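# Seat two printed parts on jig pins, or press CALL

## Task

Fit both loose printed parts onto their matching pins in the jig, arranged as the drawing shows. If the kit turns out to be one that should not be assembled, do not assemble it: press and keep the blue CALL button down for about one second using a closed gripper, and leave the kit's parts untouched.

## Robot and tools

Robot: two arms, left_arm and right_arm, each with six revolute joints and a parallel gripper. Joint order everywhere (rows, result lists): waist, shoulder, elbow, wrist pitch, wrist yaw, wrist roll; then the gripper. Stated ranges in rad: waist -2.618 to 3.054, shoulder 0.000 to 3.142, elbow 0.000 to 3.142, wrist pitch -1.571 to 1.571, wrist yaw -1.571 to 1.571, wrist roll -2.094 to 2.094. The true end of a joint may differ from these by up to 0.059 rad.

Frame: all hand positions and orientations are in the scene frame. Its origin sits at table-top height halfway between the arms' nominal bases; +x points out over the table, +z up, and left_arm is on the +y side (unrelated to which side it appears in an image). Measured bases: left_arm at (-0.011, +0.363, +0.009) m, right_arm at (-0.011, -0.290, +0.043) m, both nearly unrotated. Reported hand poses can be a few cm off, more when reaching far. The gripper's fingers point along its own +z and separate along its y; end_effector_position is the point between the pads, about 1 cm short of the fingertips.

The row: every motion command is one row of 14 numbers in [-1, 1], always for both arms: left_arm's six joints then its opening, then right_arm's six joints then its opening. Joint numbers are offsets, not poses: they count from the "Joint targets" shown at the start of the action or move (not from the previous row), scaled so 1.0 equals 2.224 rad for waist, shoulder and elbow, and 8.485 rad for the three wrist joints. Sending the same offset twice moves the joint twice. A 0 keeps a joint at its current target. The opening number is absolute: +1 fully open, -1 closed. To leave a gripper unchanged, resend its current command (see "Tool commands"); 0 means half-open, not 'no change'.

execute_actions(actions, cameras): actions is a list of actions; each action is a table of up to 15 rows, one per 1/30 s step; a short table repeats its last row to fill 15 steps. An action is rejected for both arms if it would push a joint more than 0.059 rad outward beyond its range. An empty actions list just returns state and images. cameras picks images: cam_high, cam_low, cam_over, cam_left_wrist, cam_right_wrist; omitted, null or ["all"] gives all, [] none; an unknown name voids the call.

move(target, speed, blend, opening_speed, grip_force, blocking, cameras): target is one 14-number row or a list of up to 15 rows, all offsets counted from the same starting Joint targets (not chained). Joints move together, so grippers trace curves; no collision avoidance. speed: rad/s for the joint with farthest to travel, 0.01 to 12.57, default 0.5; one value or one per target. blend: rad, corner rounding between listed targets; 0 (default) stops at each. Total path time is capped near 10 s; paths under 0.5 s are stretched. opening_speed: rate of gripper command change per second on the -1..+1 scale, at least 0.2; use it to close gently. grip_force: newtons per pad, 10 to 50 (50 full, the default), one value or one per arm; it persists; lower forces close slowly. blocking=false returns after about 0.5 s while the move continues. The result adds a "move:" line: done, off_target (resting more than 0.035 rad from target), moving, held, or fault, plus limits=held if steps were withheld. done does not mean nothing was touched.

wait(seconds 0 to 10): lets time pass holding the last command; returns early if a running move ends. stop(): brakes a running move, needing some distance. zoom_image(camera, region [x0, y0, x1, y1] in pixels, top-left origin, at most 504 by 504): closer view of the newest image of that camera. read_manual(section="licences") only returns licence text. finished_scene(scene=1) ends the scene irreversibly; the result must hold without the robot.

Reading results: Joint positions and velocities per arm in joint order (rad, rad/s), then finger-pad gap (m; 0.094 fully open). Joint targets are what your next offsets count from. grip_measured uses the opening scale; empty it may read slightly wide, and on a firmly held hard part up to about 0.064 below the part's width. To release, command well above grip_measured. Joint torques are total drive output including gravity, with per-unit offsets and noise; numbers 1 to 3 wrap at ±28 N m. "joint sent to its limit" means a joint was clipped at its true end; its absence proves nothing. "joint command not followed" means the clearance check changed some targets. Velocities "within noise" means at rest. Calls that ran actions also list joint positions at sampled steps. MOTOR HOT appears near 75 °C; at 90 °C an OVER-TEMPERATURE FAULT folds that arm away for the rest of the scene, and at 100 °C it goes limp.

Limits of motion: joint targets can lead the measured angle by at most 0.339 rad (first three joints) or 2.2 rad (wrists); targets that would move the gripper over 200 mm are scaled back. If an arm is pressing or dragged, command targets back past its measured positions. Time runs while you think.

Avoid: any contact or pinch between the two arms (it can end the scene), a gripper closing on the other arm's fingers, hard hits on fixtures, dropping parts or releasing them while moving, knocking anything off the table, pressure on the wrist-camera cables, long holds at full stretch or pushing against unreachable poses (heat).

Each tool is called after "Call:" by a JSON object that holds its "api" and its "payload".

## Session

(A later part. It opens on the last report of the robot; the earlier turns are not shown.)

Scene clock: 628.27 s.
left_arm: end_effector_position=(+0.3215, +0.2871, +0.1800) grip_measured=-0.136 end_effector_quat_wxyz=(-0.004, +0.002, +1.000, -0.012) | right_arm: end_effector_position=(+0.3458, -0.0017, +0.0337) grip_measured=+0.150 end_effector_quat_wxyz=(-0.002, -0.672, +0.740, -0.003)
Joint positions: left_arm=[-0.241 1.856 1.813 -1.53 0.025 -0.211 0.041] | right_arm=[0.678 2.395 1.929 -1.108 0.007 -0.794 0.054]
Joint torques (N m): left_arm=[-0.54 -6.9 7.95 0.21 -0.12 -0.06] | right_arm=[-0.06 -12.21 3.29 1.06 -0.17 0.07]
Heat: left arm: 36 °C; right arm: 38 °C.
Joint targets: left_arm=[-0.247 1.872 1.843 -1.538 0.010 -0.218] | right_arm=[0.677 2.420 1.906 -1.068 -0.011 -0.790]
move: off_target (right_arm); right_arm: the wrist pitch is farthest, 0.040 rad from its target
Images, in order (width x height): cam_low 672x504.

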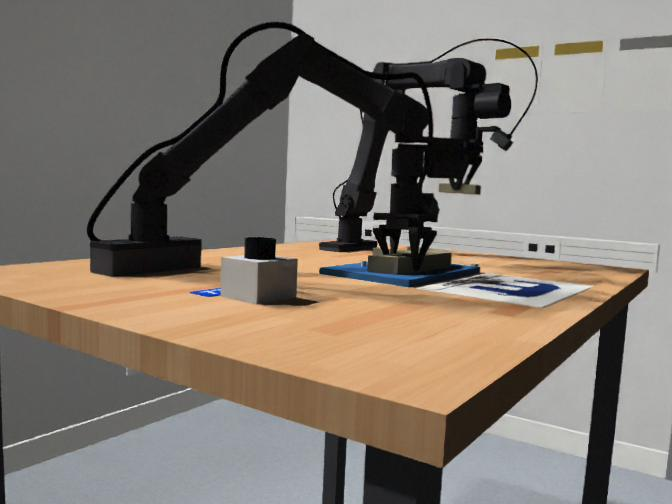

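Call:
{"api": "move", "payload": {"target": [[0,0,0,0,0,0,-0.28,0,-0.0067,0.0099,-0.0038,0,0,0.26],[0,0,0,0,0,0,-0.28,0,-0.0225,0.0513,-0.0150,0,0,0.26],[0,0,0,0,0,0,-0.28,0,-0.0247,0.1322,-0.0374,0,0,0.26],[0,0,0,0,0,0,-0.28,-0.3044,-0.3732,-0.2397,-0.0331,0,0.1273,0.26]], "speed": [0.1,0.1,0.3,0.8], "blend": [0,0.02,0.05,0], "opening_speed": 0.3}}

Call:
{"api": "zoom_image", "payload": {"camera": "cam_over", "region": [150, 280, 450, 490]}}

Call:
{"api": "zoom_image", "payload": {"camera": "cam_low", "region": [310, 220, 490, 300]}}

Scene clock: 649.17 s.
left_arm: end_effector_position=(+0.3215, +0.2871, +0.1800) grip_measured=-0.136 end_effector_quat_wxyz=(-0.004, +0.002, +1.000, -0.012) | right_arm: end_effector_position=(+0.2676, -0.2882, +0.1771) grip_measured=+0.259 end_effector_quat_wxyz=(-0.010, +0.138, +0.990, +0.000)
Joint positions: left_arm=[-0.241 1.856 1.813 -1.53 0.025 -0.211 0.041] | right_arm=[0 1.613 1.383 -1.36 -0.002 0.279 0.059]
Joint torques (N m): left_arm=[-0.47 -6.94 8.02 0.22 -0.14 -0.07] | right_arm=[0.02 -9.18 4.37 0.68 -0.1 0.14]
Heat: left arm: 36 °C; right arm: 39 °C.
Joint targets: left_arm=[-0.247 1.872 1.843 -1.538 0.010 -0.218] | right_arm=[0.000 1.590 1.372 -1.349 -0.011 0.290]
move: done

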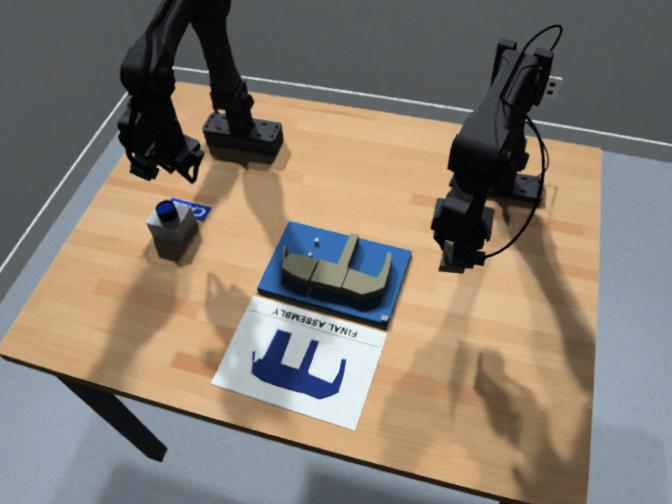

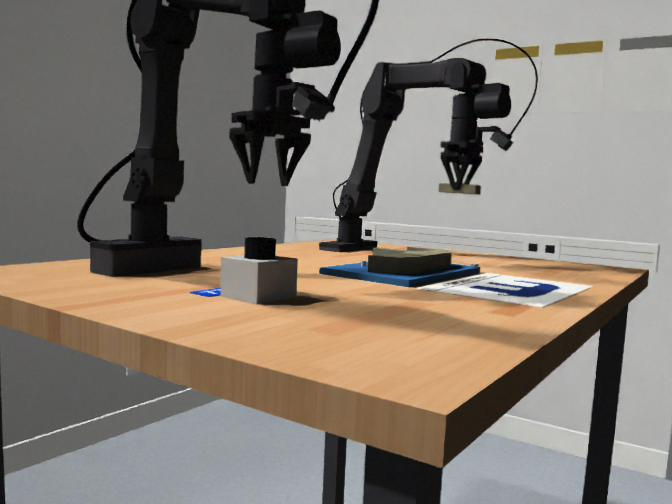

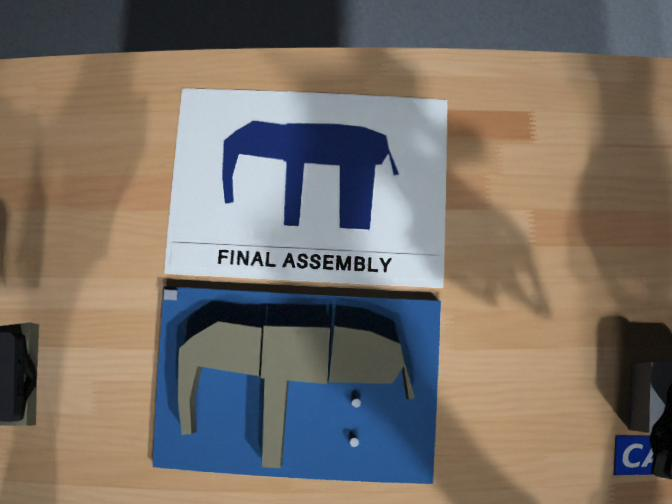

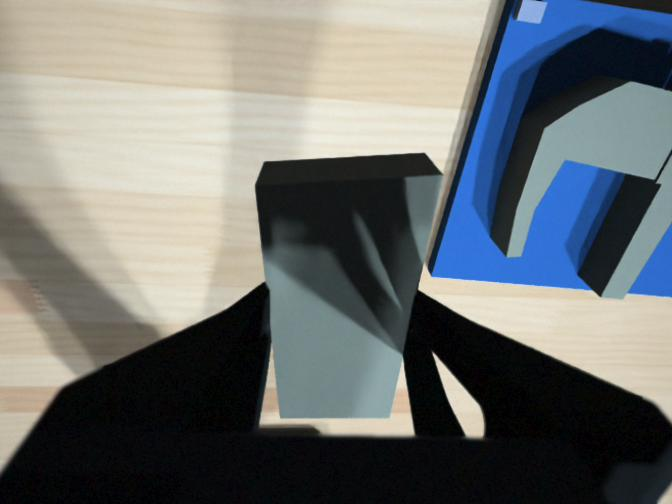

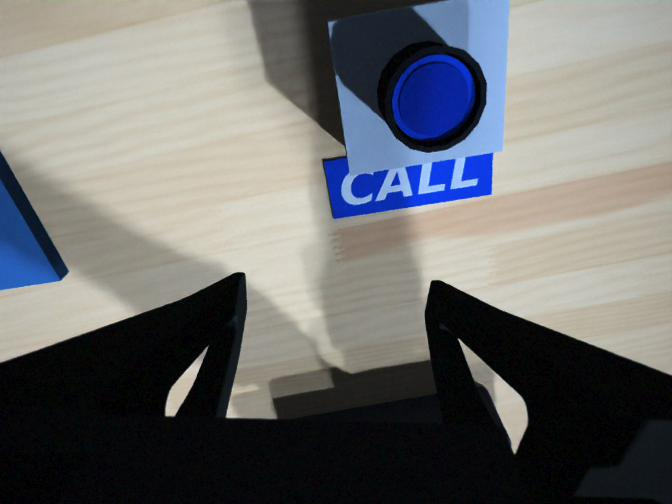

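Scaled by 1.680.

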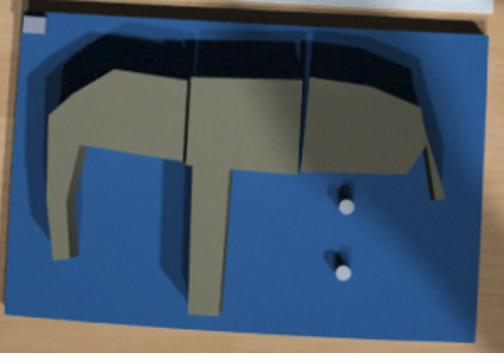

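Scaled by 2.800.

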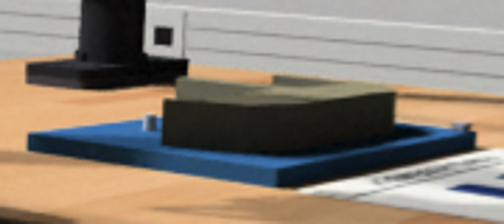

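Call:
{"api": "move", "payload": {"target": [-0.3206,0.2365,0.1911,0.0120,-0.0018,-0.0759,-0.28,0,0,0,0,0,0,0.26], "speed": 0.5}}

Call:
{"api": "zoom_image", "payload": {"camera": "cam_left_wrist", "region": [180, 0, 580, 300]}}

Scene clock: 668.00 s.
left_arm: end_effector_position=(+0.2602, -0.0067, +0.0834) grip_measured=-0.136 end_effector_quat_wxyz=(-0.010, +0.041, +0.999, +0.002) | right_arm: end_effector_position=(+0.2676, -0.2882, +0.1771) grip_measured=+0.259 end_effector_quat_wxyz=(-0.010, +0.138, +0.990, +0.000)
Joint positions: left_arm=[-0.962 2.382 2.238 -1.442 0.013 -0.854 0.041] | right_arm=[0 1.613 1.383 -1.36 -0.002 0.28 0.059]
Joint torques (N m): left_arm=[0.2 -10.91 8.12 0.33 -0.17 -0.09] | right_arm=[0.02 -9.14 4.36 0.69 -0.09 0.12]
Heat: left arm: 36 °C; right arm: 37 °C.
Joint targets: left_arm=[-0.960 2.398 2.268 -1.436 -0.005 -0.862] | right_arm=[0.000 1.590 1.372 -1.349 -0.011 0.290]
move: done

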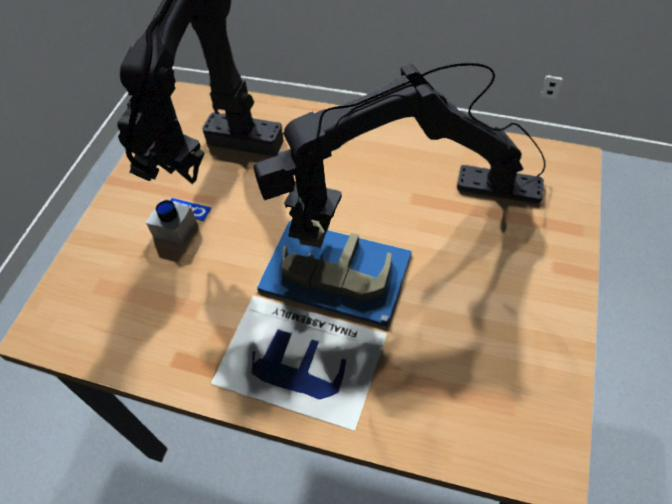

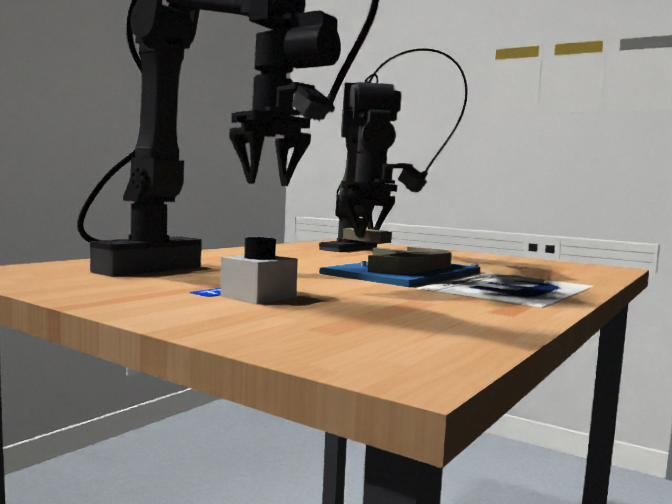

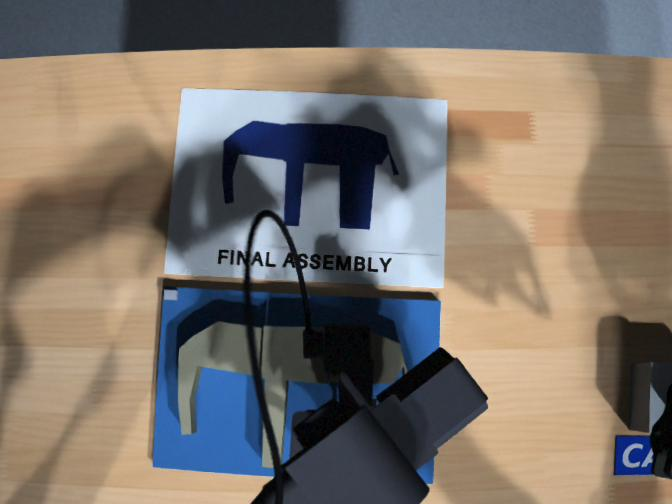

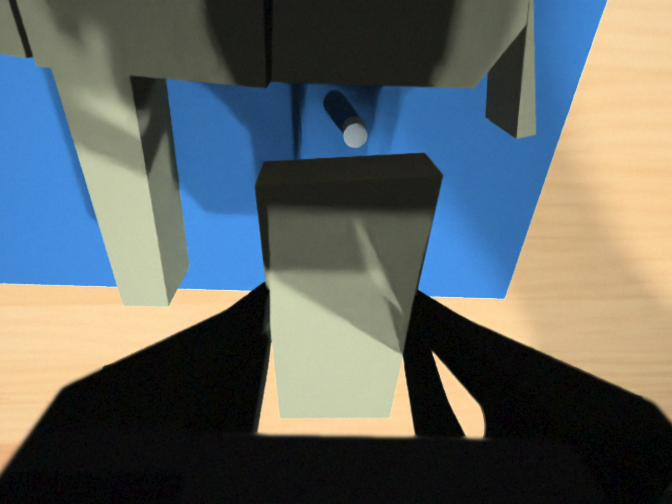

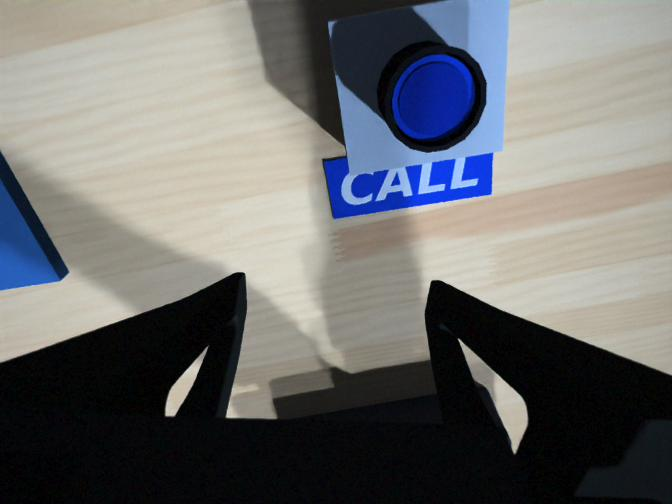

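Scaled by 1.260.

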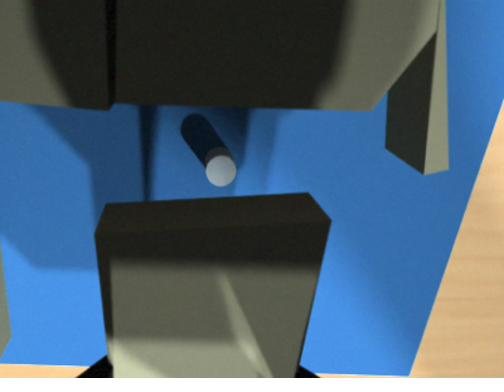

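Call:
{"api": "move", "payload": {"target": [-0.0036,0.0148,0.0090,0.0026,-0.0013,0.0012,-0.28,0,0,0,0,0,0,0.26], "speed": 0.1, "cameras": ["cam_left_wrist"]}}

Call:
{"api": "zoom_image", "payload": {"camera": "cam_left_wrist", "region": [180, 0, 580, 300]}}

Scene clock: 712.63 s.
left_arm: end_effector_position=(+0.2659, -0.0117, +0.0761) grip_measured=-0.136 end_effector_quat_wxyz=(-0.003, +0.040, +0.999, +0.001) | right_arm: end_effector_position=(+0.2676, -0.2882, +0.1771) grip_measured=+0.259 end_effector_quat_wxyz=(-0.010, +0.138, +0.990, +0.000)
Joint positions: left_arm=[-0.962 2.408 2.256 -1.424 0.004 -0.855 0.041] | right_arm=[0 1.613 1.383 -1.36 -0.002 0.28 0.059]
Joint torques (N m): left_arm=[-0.59 -10.67 8.32 0.38 -0.2 0.01] | right_arm=[0.02 -9.14 4.36 0.69 -0.1 0.12]
Heat: left arm: 44 °C; right arm: 35 °C.
Joint targets: left_arm=[-0.968 2.431 2.288 -1.414 -0.016 -0.851] | right_arm=[0.000 1.590 1.372 -1.349 -0.011 0.290]
move: done
Images, in order (width x height): cam_left_wrist 672x504.

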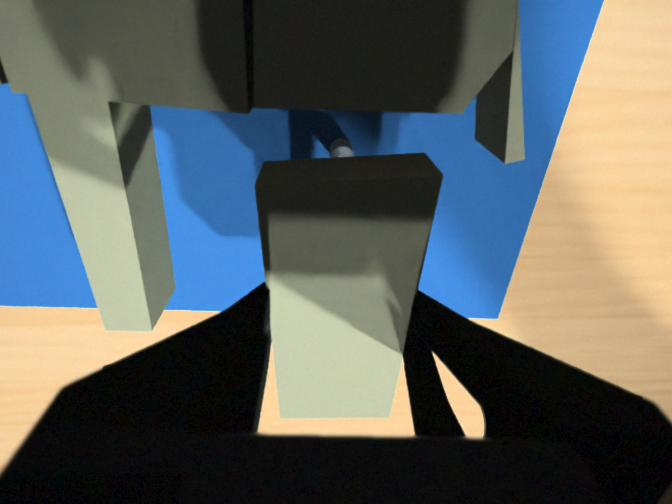

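Scaled by 1.260.

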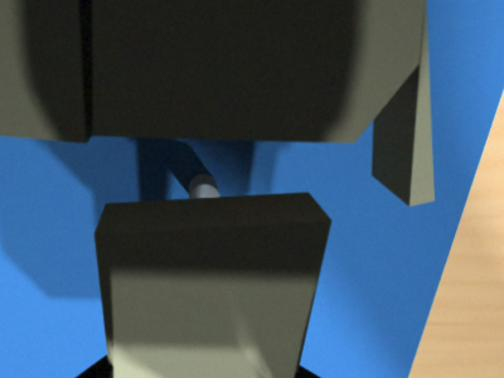

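Call:
{"api": "move", "payload": {"target": [-0.0004,0.0058,-0.0517,0.0120,0.0002,0.0027,-0.28,0,0,0,0,0,0,0.26], "speed": 0.08, "cameras": ["cam_left_wrist","cam_low","cam_high"]}}

Call:
{"api": "zoom_image", "payload": {"camera": "cam_left_wrist", "region": [180, 0, 580, 300]}}

Call:
{"api": "zoom_image", "payload": {"camera": "cam_low", "region": [320, 200, 460, 300]}}

Scene clock: 752.53 s.
left_arm: end_effector_position=(+0.2701, -0.0173, +0.0533) grip_measured=-0.136 end_effector_quat_wxyz=(+0.003, +0.050, +0.999, -0.006) | right_arm: end_effector_position=(+0.2676, -0.2882, +0.1771) grip_measured=+0.259 end_effector_quat_wxyz=(-0.010, +0.138, +0.990, +0.000)
Joint positions: left_arm=[-0.962 2.417 2.181 -1.322 0.003 -0.836 0.041] | right_arm=[0 1.613 1.383 -1.36 -0.002 0.28 0.059]
Joint torques (N m): left_arm=[-0.62 -10.5 4.82 0.44 -0.18 0.05] | right_arm=[0.03 -9.13 4.38 0.69 -0.08 0.13]
Heat: left arm: 44 °C; right arm: 34 °C.
Joint targets: left_arm=[-0.969 2.444 2.173 -1.312 -0.014 -0.829] | right_arm=[0.000 1.590 1.372 -1.349 -0.011 0.290]
move: done
Images, in order (width x height): cam_high 672x504, cam_low 672x504, cam_left_wrist 672x504.

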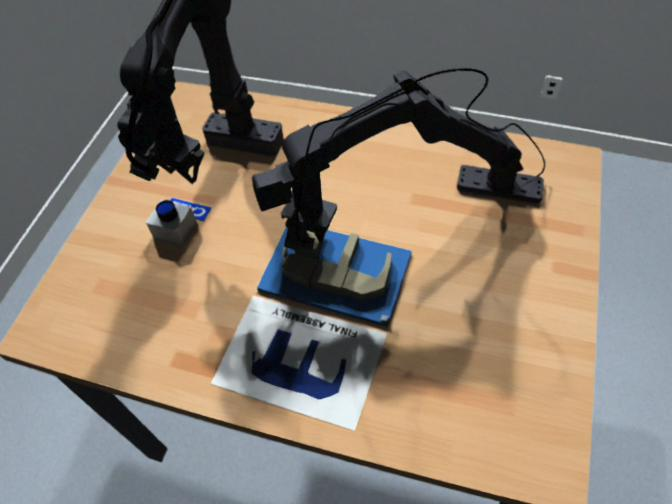

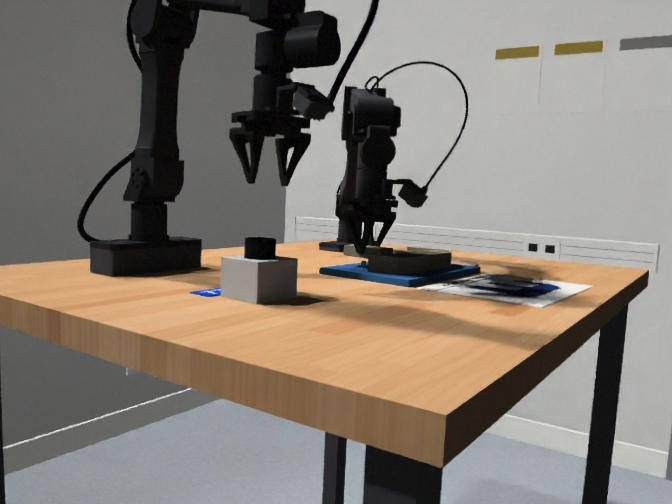

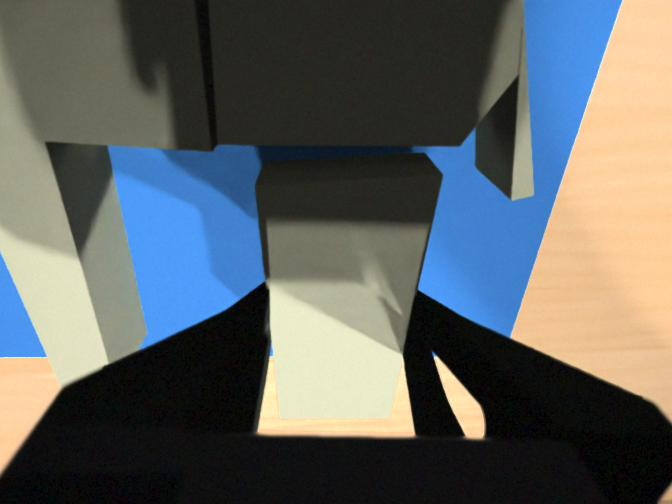

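Scaled by 1.260.

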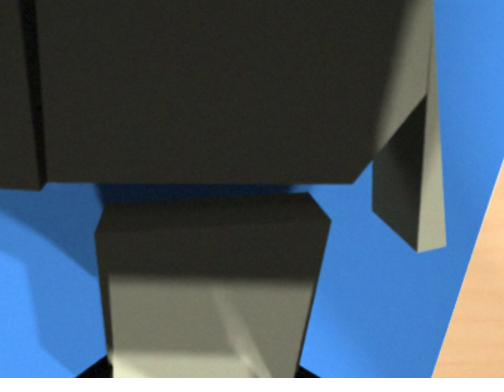

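Scaled by 3.600.

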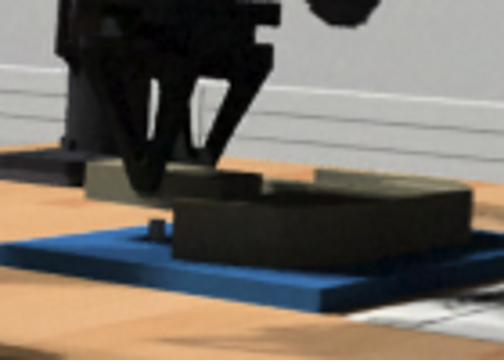

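Call:
{"api": "move", "payload": {"target": [0.0081,0.0013,-0.0013,-0.0006,0,0.0012,-0.28,0,0,0,0,0,0,0.26], "speed": 0.05, "cameras": ["cam_left_wrist"]}}

Call:
{"api": "zoom_image", "payload": {"camera": "cam_left_wrist", "region": [180, 0, 580, 300]}}

Scene clock: 780.00 s.
left_arm: end_effector_position=(+0.2718, -0.0162, +0.0533) grip_measured=-0.136 end_effector_quat_wxyz=(+0.003, +0.053, +0.999, -0.006) | right_arm: end_effector_position=(+0.2676, -0.2882, +0.1771) grip_measured=+0.259 end_effector_quat_wxyz=(-0.010, +0.138, +0.990, +0.000)
Joint positions: left_arm=[-0.958 2.417 2.181 -1.322 0.003 -0.826 0.041] | right_arm=[0 1.613 1.383 -1.36 -0.002 0.28 0.059]
Joint torques (N m): left_arm=[0.68 -10.29 4.55 0.38 -0.18 0.05] | right_arm=[0.02 -9.17 4.36 0.69 -0.08 0.13]
Heat: left arm: 41 °C; right arm: 34 °C.
Joint targets: left_arm=[-0.951 2.447 2.170 -1.317 -0.014 -0.818] | right_arm=[0.000 1.590 1.372 -1.349 -0.011 0.290]
move: done
Images, in order (width x height): cam_left_wrist 672x504.

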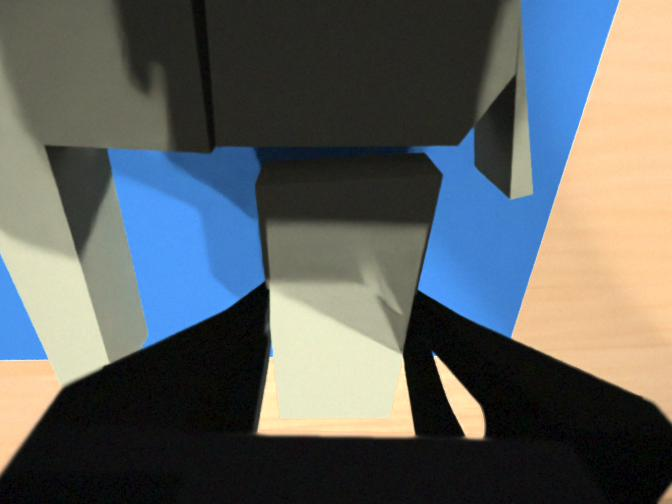

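Scaled by 1.260.

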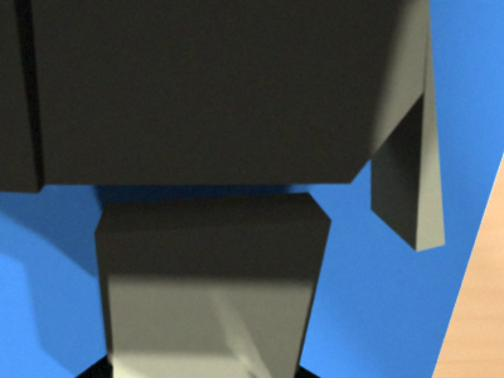

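Call:
{"api": "move", "payload": {"target": [[0.0072,-0.009,0.0472,-0.0106,0,0,-0.28,0,0,0,0,0,0,0.26],[-0.0031,-0.0029,0,0.0002,0,0,-0.28,0,0,0,0,0,0,0.26]], "speed": 0.1, "cameras": ["cam_left_wrist","cam_low"]}}

Call:
{"api": "zoom_image", "payload": {"camera": "cam_left_wrist", "region": [180, 0, 580, 300]}}

Call:
{"api": "zoom_image", "payload": {"camera": "cam_low", "region": [320, 200, 460, 300]}}

Scene clock: 796.07 s.
left_arm: end_effector_position=(+0.2747, -0.0110, +0.0575) grip_measured=-0.136 end_effector_quat_wxyz=(+0.006, +0.051, +0.999, +0.003) | right_arm: end_effector_position=(+0.2676, -0.2882, +0.1771) grip_measured=+0.259 end_effector_quat_wxyz=(-0.010, +0.138, +0.990, +0.000)
Joint positions: left_arm=[-0.953 2.417 2.198 -1.348 -0.013 -0.825 0.041] | right_arm=[0 1.613 1.383 -1.36 -0.002 0.28 0.059]
Joint torques (N m): left_arm=[-0.5 -10.7 3.22 0.65 -0.02 0.04] | right_arm=[-0.03 -9.14 4.36 0.68 -0.09 0.13]
Heat: left arm: 41 °C; right arm: 34 °C.
Joint targets: left_arm=[-0.958 2.440 2.170 -1.315 -0.014 -0.818] | right_arm=[0.000 1.590 1.372 -1.349 -0.011 0.290]
move: done
Images, in order (width x height): cam_low 672x504, cam_left_wrist 672x504.

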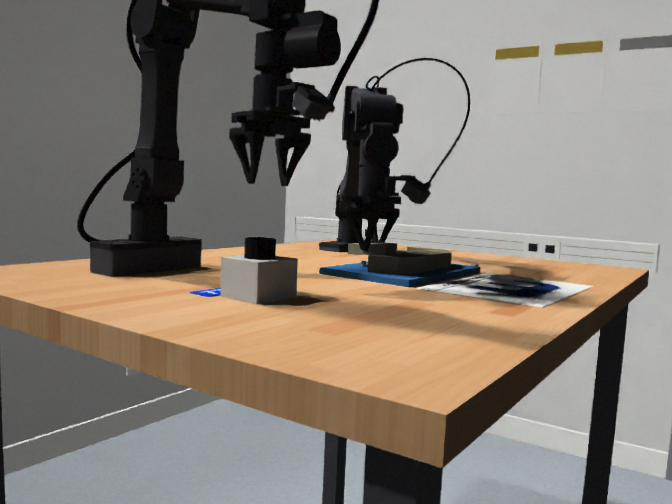

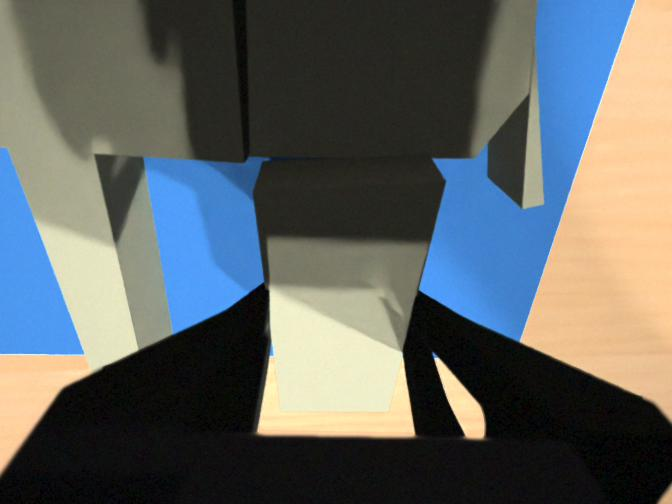

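Scaled by 1.260.

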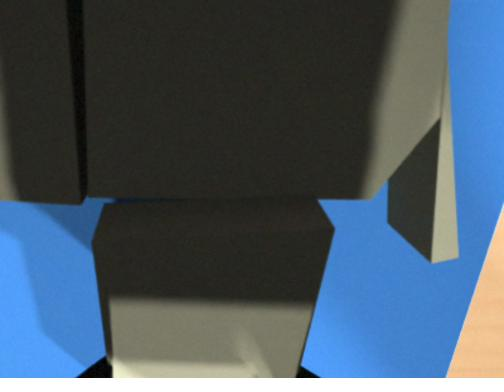

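Scaled by 3.600.

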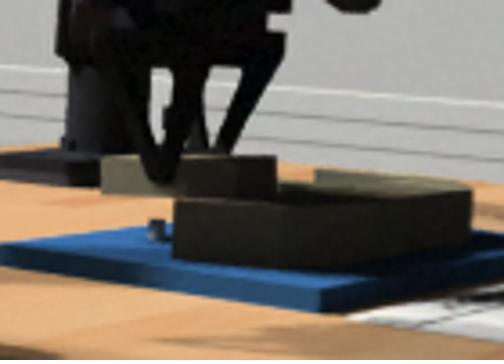

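Call:
{"api": "move", "payload": {"target": [0,-0.006,0.06,-0.0155,0,0,-0.28,0,0,0,0,0,0,0.26], "speed": 0.15, "cameras": ["cam_left_wrist","cam_low"]}}

Call:
{"api": "zoom_image", "payload": {"camera": "cam_left_wrist", "region": [180, 120, 580, 420]}}

Call:
{"api": "zoom_image", "payload": {"camera": "cam_low", "region": [320, 200, 460, 300]}}

Scene clock: 809.60 s.
left_arm: end_effector_position=(+0.2724, -0.0078, +0.0768) grip_measured=-0.136 end_effector_quat_wxyz=(+0.003, +0.051, +0.999, +0.007) | right_arm: end_effector_position=(+0.2676, -0.2882, +0.1771) grip_measured=+0.259 end_effector_quat_wxyz=(-0.010, +0.138, +0.990, +0.000)
Joint positions: left_arm=[-0.953 2.417 2.274 -1.436 -0.013 -0.825 0.041] | right_arm=[0 1.613 1.383 -1.36 -0.002 0.28 0.059]
Joint torques (N m): left_arm=[-0.49 -11.63 7.95 0.16 -0.02 0.04] | right_arm=[0.03 -9.14 4.34 0.69 -0.08 0.14]
Heat: left arm: 41 °C; right arm: 34 °C.
Joint targets: left_arm=[-0.958 2.427 2.303 -1.447 -0.015 -0.818] | right_arm=[0.000 1.590 1.372 -1.349 -0.011 0.290]
move: done
Images, in order (width x height): cam_low 672x504, cam_left_wrist 672x504.

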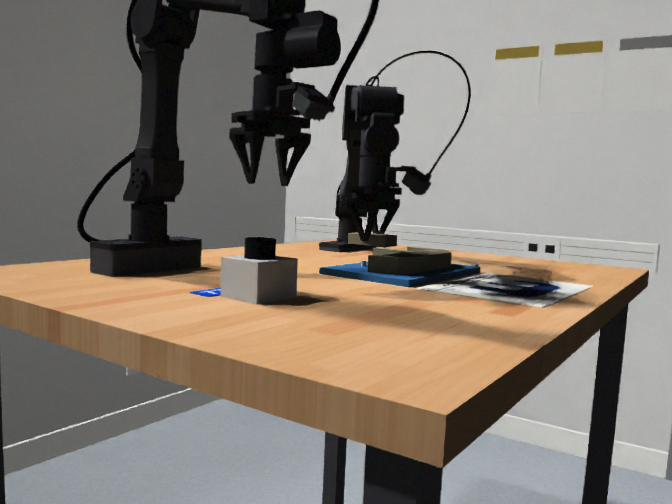

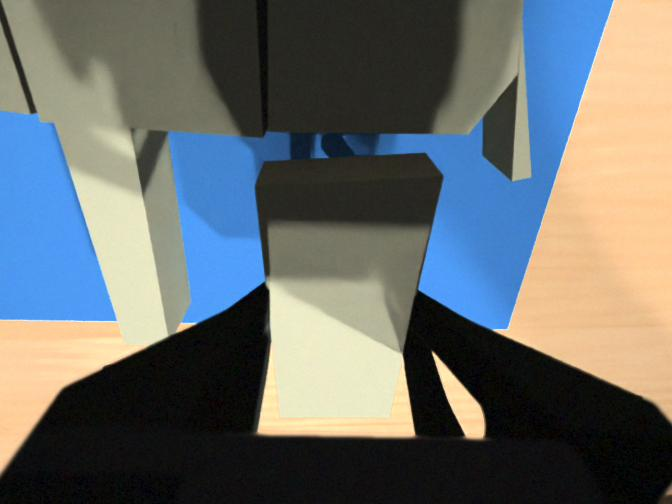

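Scaled by 1.260.

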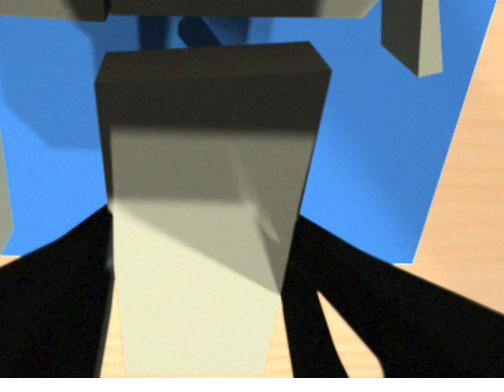

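Scaled by 3.600.

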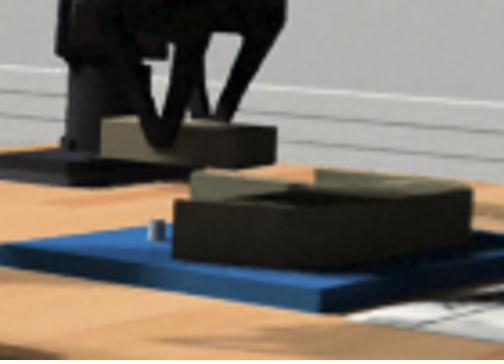

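Call:
{"api": "move", "payload": {"target": [0,0.0081,-0.0013,0.0035,0.0035,0,-0.28,0,0,0,0,0,0,0.26], "speed": 0.1, "cameras": []}}

Scene clock: 820.63 s.
left_arm: end_effector_position=(+0.2704, -0.0119, +0.0768) grip_measured=-0.136 end_effector_quat_wxyz=(-0.003, +0.051, +0.999, -0.003) | right_arm: end_effector_position=(+0.2676, -0.2882, +0.1771) grip_measured=+0.259 end_effector_quat_wxyz=(-0.010, +0.138, +0.990, +0.000)
Joint positions: left_arm=[-0.953 2.417 2.274 -1.427 0.009 -0.825 0.041] | right_arm=[0 1.613 1.383 -1.36 -0.002 0.28 0.059]
Joint torques (N m): left_arm=[-0.46 -10.39 7.77 0.39 0.05 0.05] | right_arm=[0.02 -9.13 4.38 0.68 -0.09 0.12]
Heat: left arm: 41 °C; right arm: 34 °C.
Joint targets: left_arm=[-0.958 2.445 2.300 -1.417 0.015 -0.818] | right_arm=[0.000 1.590 1.372 -1.349 -0.011 0.290]
move: done
No camera images: "cameras" was empty.

Call:
{"api": "move", "payload": {"target": [0,0.0027,-0.0553,0.0111,-0.0004,0,-0.28,0,0,0,0,0,0,0.26], "speed": 0.06, "cameras": ["cam_left_wrist"]}}

Call:
{"api": "zoom_image", "payload": {"camera": "cam_left_wrist", "region": [180, 0, 580, 300]}}

Scene clock: 830.93 s.
left_arm: end_effector_position=(+0.2717, -0.0136, +0.0515) grip_measured=-0.136 end_effector_quat_wxyz=(-0.004, +0.051, +0.999, -0.003) | right_arm: end_effector_position=(+0.2676, -0.2882, +0.1771) grip_measured=+0.259 end_effector_quat_wxyz=(-0.010, +0.138, +0.990, +0.000)
Joint positions: left_arm=[-0.953 2.424 2.186 -1.334 0.009 -0.825 0.041] | right_arm=[0 1.613 1.383 -1.36 -0.002 0.28 0.059]
Joint torques (N m): left_arm=[-0.49 -10.47 4.75 0.39 0.02 0.03] | right_arm=[-0.01 -9.17 4.36 0.69 -0.09 0.13]
Heat: left arm: 41 °C; right arm: 34 °C.
Joint targets: left_arm=[-0.958 2.451 2.177 -1.323 0.012 -0.818] | right_arm=[0.000 1.590 1.372 -1.349 -0.011 0.290]
move: done
Images, in order (width x height): cam_left_wrist 672x504.

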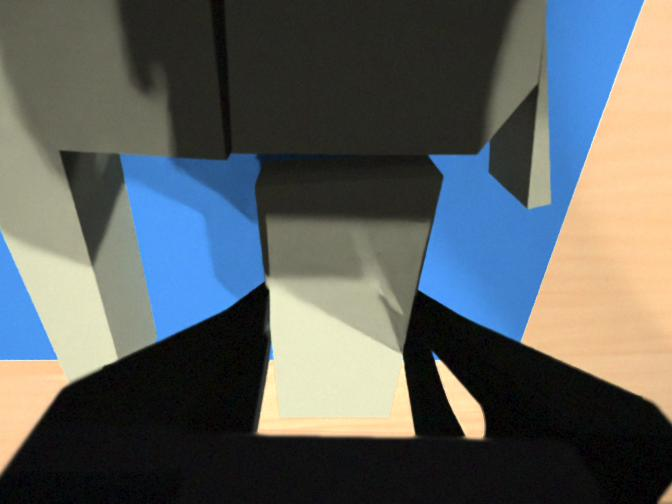

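Scaled by 1.260.

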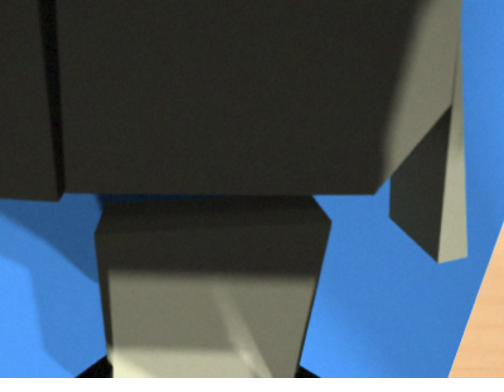

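Call:
{"api": "move", "payload": {"target": [0,0.0004,-0.0198,0.0047,0.0005,0,-0.28,0,0,0,0,0,0,0.26], "speed": 0.04, "cameras": ["cam_left_wrist","cam_low"]}}

Call:
{"api": "zoom_image", "payload": {"camera": "cam_left_wrist", "region": [180, 0, 580, 300]}}

Call:
{"api": "zoom_image", "payload": {"camera": "cam_low", "region": [320, 200, 460, 300]}}

Scene clock: 841.43 s.
left_arm: end_effector_position=(+0.2707, -0.0125, +0.0434) grip_measured=-0.136 end_effector_quat_wxyz=(-0.006, +0.051, +0.999, -0.001) | right_arm: end_effector_position=(+0.2676, -0.2882, +0.1771) grip_measured=+0.259 end_effector_quat_wxyz=(-0.010, +0.138, +0.990, +0.000)
Joint positions: left_arm=[-0.953 2.424 2.154 -1.307 0.01 -0.825 0.041] | right_arm=[0 1.613 1.383 -1.36 -0.002 0.28 0.059]
Joint torques (N m): left_arm=[-0.47 -10.36 3.77 0.54 0.06 0.06] | right_arm=[0.02 -9.16 4.36 0.7 -0.09 0.11]
Heat: left arm: 41 °C; right arm: 34 °C.
Joint targets: left_arm=[-0.958 2.452 2.133 -1.283 0.016 -0.818] | right_arm=[0.000 1.590 1.372 -1.349 -0.011 0.290]
move: done
Images, in order (width x height): cam_low 672x504, cam_left_wrist 672x504.

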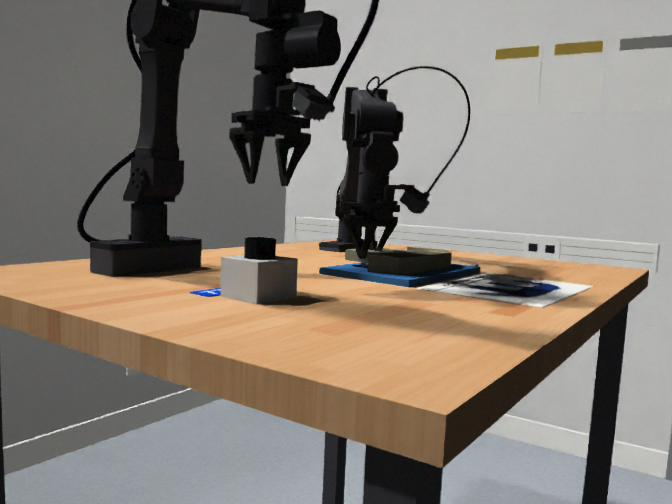

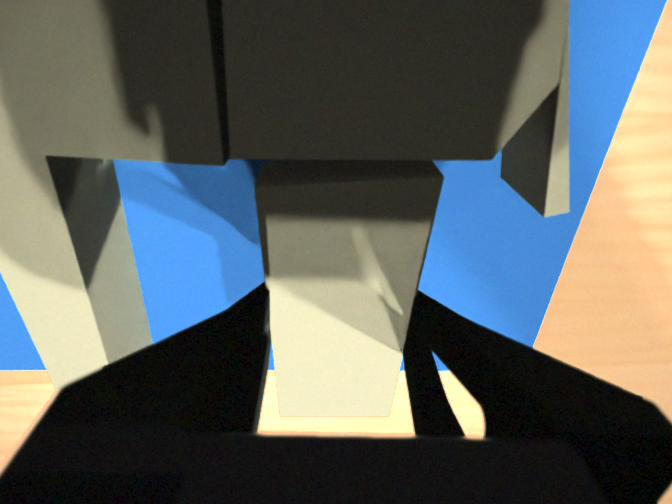

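Scaled by 1.260.

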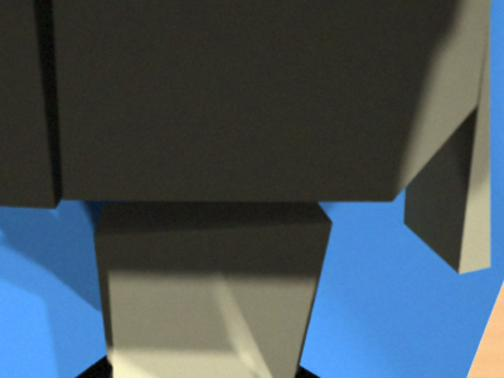

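Scaled by 3.600.

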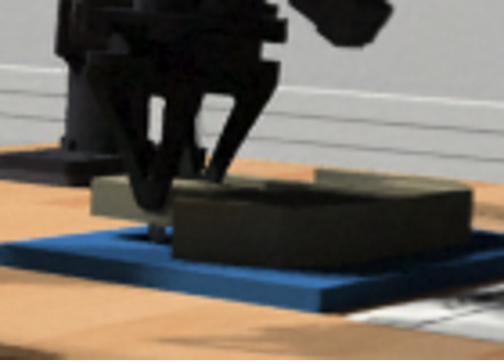

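Call:
{"api": "move", "payload": {"target": [0,0.0009,-0.0126,0.0036,0,0,-0.28,0,0,0,0,0,0,0.26], "speed": 0.03, "cameras": ["cam_left_wrist","cam_low"]}}

Call:
{"api": "zoom_image", "payload": {"camera": "cam_low", "region": [320, 200, 460, 300]}}

Scene clock: 847.83 s.
left_arm: end_effector_position=(+0.2707, -0.0124, +0.0416) grip_measured=-0.136 end_effector_quat_wxyz=(-0.005, +0.051, +0.999, -0.001) | right_arm: end_effector_position=(+0.2676, -0.2882, +0.1771) grip_measured=+0.259 end_effector_quat_wxyz=(-0.010, +0.138, +0.990, +0.000)
Joint positions: left_arm=[-0.953 2.422 2.143 -1.297 0.01 -0.825 0.041] | right_arm=[0 1.613 1.383 -1.36 -0.002 0.28 0.059]
Joint torques (N m): left_arm=[-0.54 -10.11 2.33 0.75 0.05 0.05] | right_arm=[0.05 -9.14 4.37 0.68 -0.1 0.13]
Heat: left arm: 41 °C; right arm: 34 °C.
Joint targets: left_arm=[-0.958 2.454 2.105 -1.253 0.016 -0.818] | right_arm=[0.000 1.590 1.372 -1.349 -0.011 0.290]
move: off_target (left_arm); left_arm: the wrist pitch is farthest, 0.044 rad from its target
Images, in order (width x height): cam_low 672x504, cam_left_wrist 672x504.

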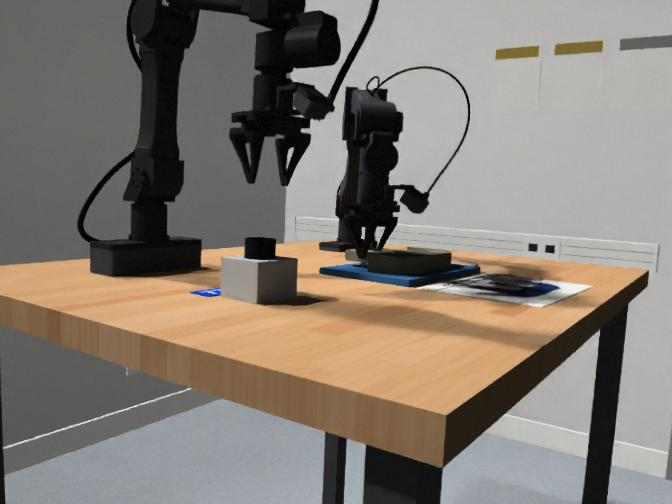

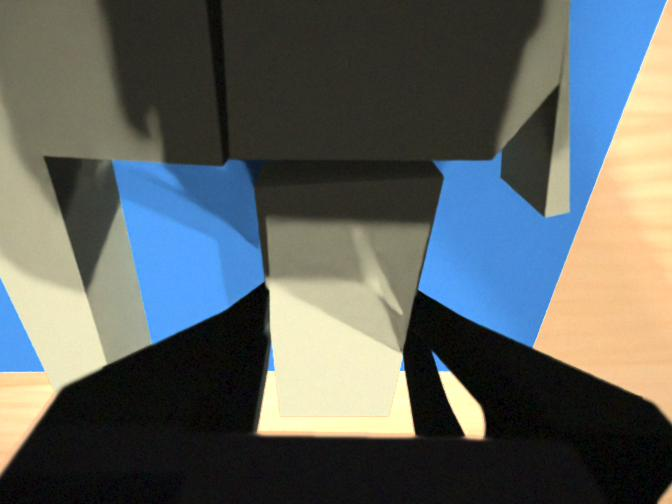

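Scaled by 3.600.

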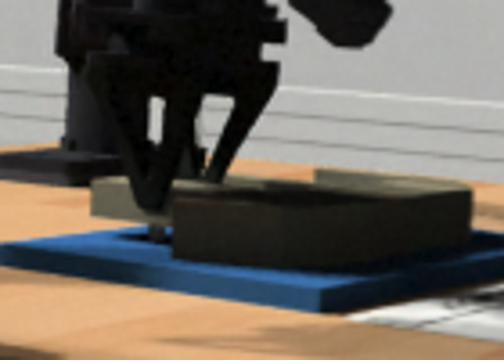

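Call:
{"api": "move", "payload": {"target": [[0,-0.0018,0.0472,-0.0120,0.0024,0,-0.28,0,0,0,0,0,0,0.26],[0,-0.0009,0.0072,-0.0025,0.0018,0,-0.28,0,0,0,0,0,0,0.26]], "speed": 0.06, "cameras": ["cam_left_wrist"]}}

Scene clock: 869.90 s.
left_arm: end_effector_position=(+0.2673, -0.0140, +0.0430) grip_measured=-0.136 end_effector_quat_wxyz=(-0.014, +0.050, +0.999, -0.007) | right_arm: end_effector_position=(+0.2676, -0.2882, +0.1771) grip_measured=+0.259 end_effector_quat_wxyz=(-0.010, +0.138, +0.990, +0.000)
Joint positions: left_arm=[-0.953 2.422 2.149 -1.305 0.03 -0.825 0.041] | right_arm=[0 1.613 1.383 -1.36 -0.002 0.28 0.059]
Joint torques (N m): left_arm=[-0.47 -10.3 3.21 0.62 0.02 0.05] | right_arm=[0.03 -9.16 4.4 0.69 -0.09 0.11]
Heat: left arm: 43 °C; right arm: 33 °C.
Joint targets: left_arm=[-0.958 2.452 2.122 -1.274 0.031 -0.818] | right_arm=[0.000 1.590 1.372 -1.349 -0.011 0.290]
move: done
Images, in order (width x height): cam_left_wrist 672x504.

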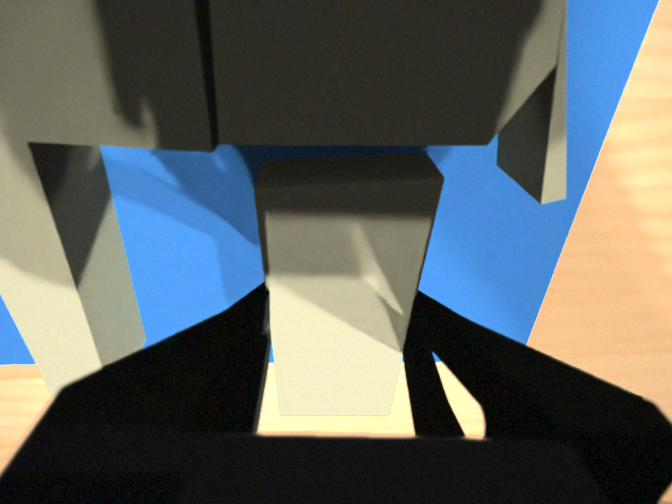

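Call:
{"api": "move", "payload": {"target": [[0,-0.0036,0.0405,-0.0106,-0.0048,0,-0.28,0,0,0,0,0,0,0.26],[0,-0.0036,-0.0063,0.0007,-0.0048,0,-0.28,0,0,0,0,0,0,0.26]], "speed": 0.06, "cameras": ["cam_left_wrist"]}}

Scene clock: 887.07 s.
left_arm: end_effector_position=(+0.2693, -0.0101, +0.0422) grip_measured=-0.136 end_effector_quat_wxyz=(-0.008, +0.051, +0.999, +0.003) | right_arm: end_effector_position=(+0.2676, -0.2882, +0.1771) grip_measured=+0.259 end_effector_quat_wxyz=(-0.010, +0.138, +0.990, +0.000)
Joint positions: left_arm=[-0.953 2.42 2.143 -1.308 0.008 -0.825 0.041] | right_arm=[0 1.613 1.383 -1.36 -0.002 0.28 0.059]
Joint torques (N m): left_arm=[-0.51 -10.7 2.56 0.68 -0.17 0.04] | right_arm=[0.02 -9.13 4.38 0.68 -0.1 0.13]
Heat: left arm: 44 °C; right arm: 33 °C.
Joint targets: left_arm=[-0.958 2.444 2.107 -1.268 -0.009 -0.818] | right_arm=[0.000 1.590 1.372 -1.349 -0.011 0.290]
move: off_target (left_arm); left_arm: the wrist pitch is farthest, 0.040 rad from its target
Images, in order (width x height): cam_left_wrist 672x504.

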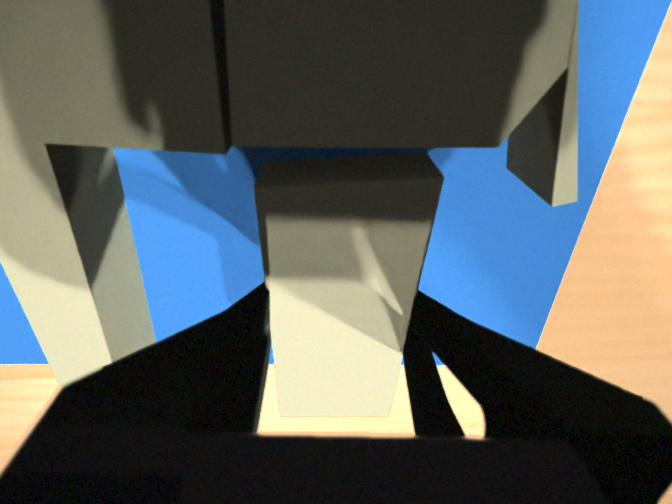

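Call:
{"api": "move", "payload": {"target": [[-0.0027,-0.0067,0.0643,-0.0167,0,0,-0.28,0,0,0,0,0,0,0.26],[-0.0027,-0.0027,0.0207,-0.0053,0.0004,0,-0.28,0,0,0,0,0,0,0.26]], "speed": 0.08, "cameras": ["cam_left_wrist"]}}

Scene clock: 900.63 s.
left_arm: end_effector_position=(+0.2685, -0.0121, +0.0470) grip_measured=-0.136 end_effector_quat_wxyz=(-0.006, +0.053, +0.999, +0.002) | right_arm: end_effector_position=(+0.2676, -0.2882, +0.1771) grip_measured=+0.259 end_effector_quat_wxyz=(-0.010, +0.138, +0.990, +0.000)
Joint positions: left_arm=[-0.957 2.42 2.162 -1.323 0.007 -0.825 0.041] | right_arm=[0 1.613 1.383 -1.36 -0.002 0.28 0.059]
Joint torques (N m): left_arm=[-0.64 -11.1 4.75 0.39 -0.14 0.05] | right_arm=[0.03 -9.13 4.41 0.69 -0.08 0.13]
Heat: left arm: 46 °C; right arm: 33 °C.
Joint targets: left_arm=[-0.964 2.438 2.153 -1.313 -0.006 -0.818] | right_arm=[0.000 1.590 1.372 -1.349 -0.011 0.290]
move: done
Images, in order (width x height): cam_left_wrist 672x504.

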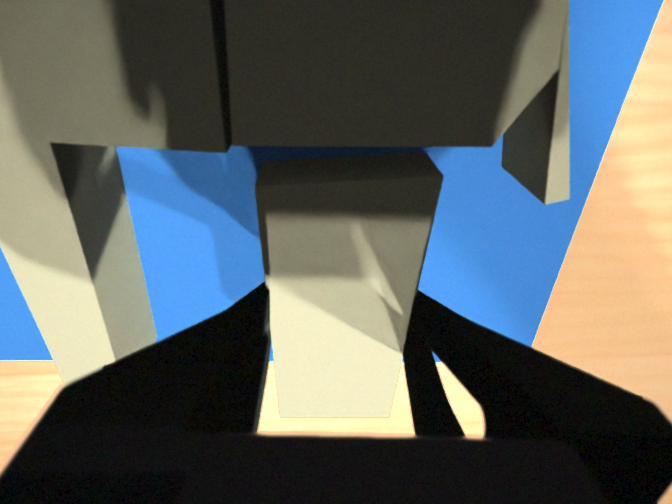

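Call:
{"api": "move", "payload": {"target": [0,0.0014,-0.0126,0.0035,0,0,-0.28,0,0,0,0,0,0,0.26], "speed": 0.03, "cameras": []}}

Scene clock: 910.43 s.
left_arm: end_effector_position=(+0.2683, -0.0118, +0.0434) grip_measured=-0.136 end_effector_quat_wxyz=(-0.006, +0.053, +0.999, +0.002) | right_arm: end_effector_position=(+0.2676, -0.2882, +0.1771) grip_measured=+0.259 end_effector_quat_wxyz=(-0.010, +0.138, +0.990, +0.000)
Joint positions: left_arm=[-0.957 2.42 2.148 -1.31 0.007 -0.825 0.041] | right_arm=[0 1.613 1.383 -1.36 -0.002 0.28 0.059]
Joint torques (N m): left_arm=[-0.64 -10.88 3.58 0.56 -0.14 0.06] | right_arm=[0.03 -9.13 4.38 0.66 -0.1 0.12]
Heat: left arm: 47 °C; right arm: 33 °C.
Joint targets: left_arm=[-0.964 2.441 2.125 -1.283 -0.006 -0.818] | right_arm=[0.000 1.590 1.372 -1.349 -0.011 0.290]
move: done
No camera images: "cameras" was empty.


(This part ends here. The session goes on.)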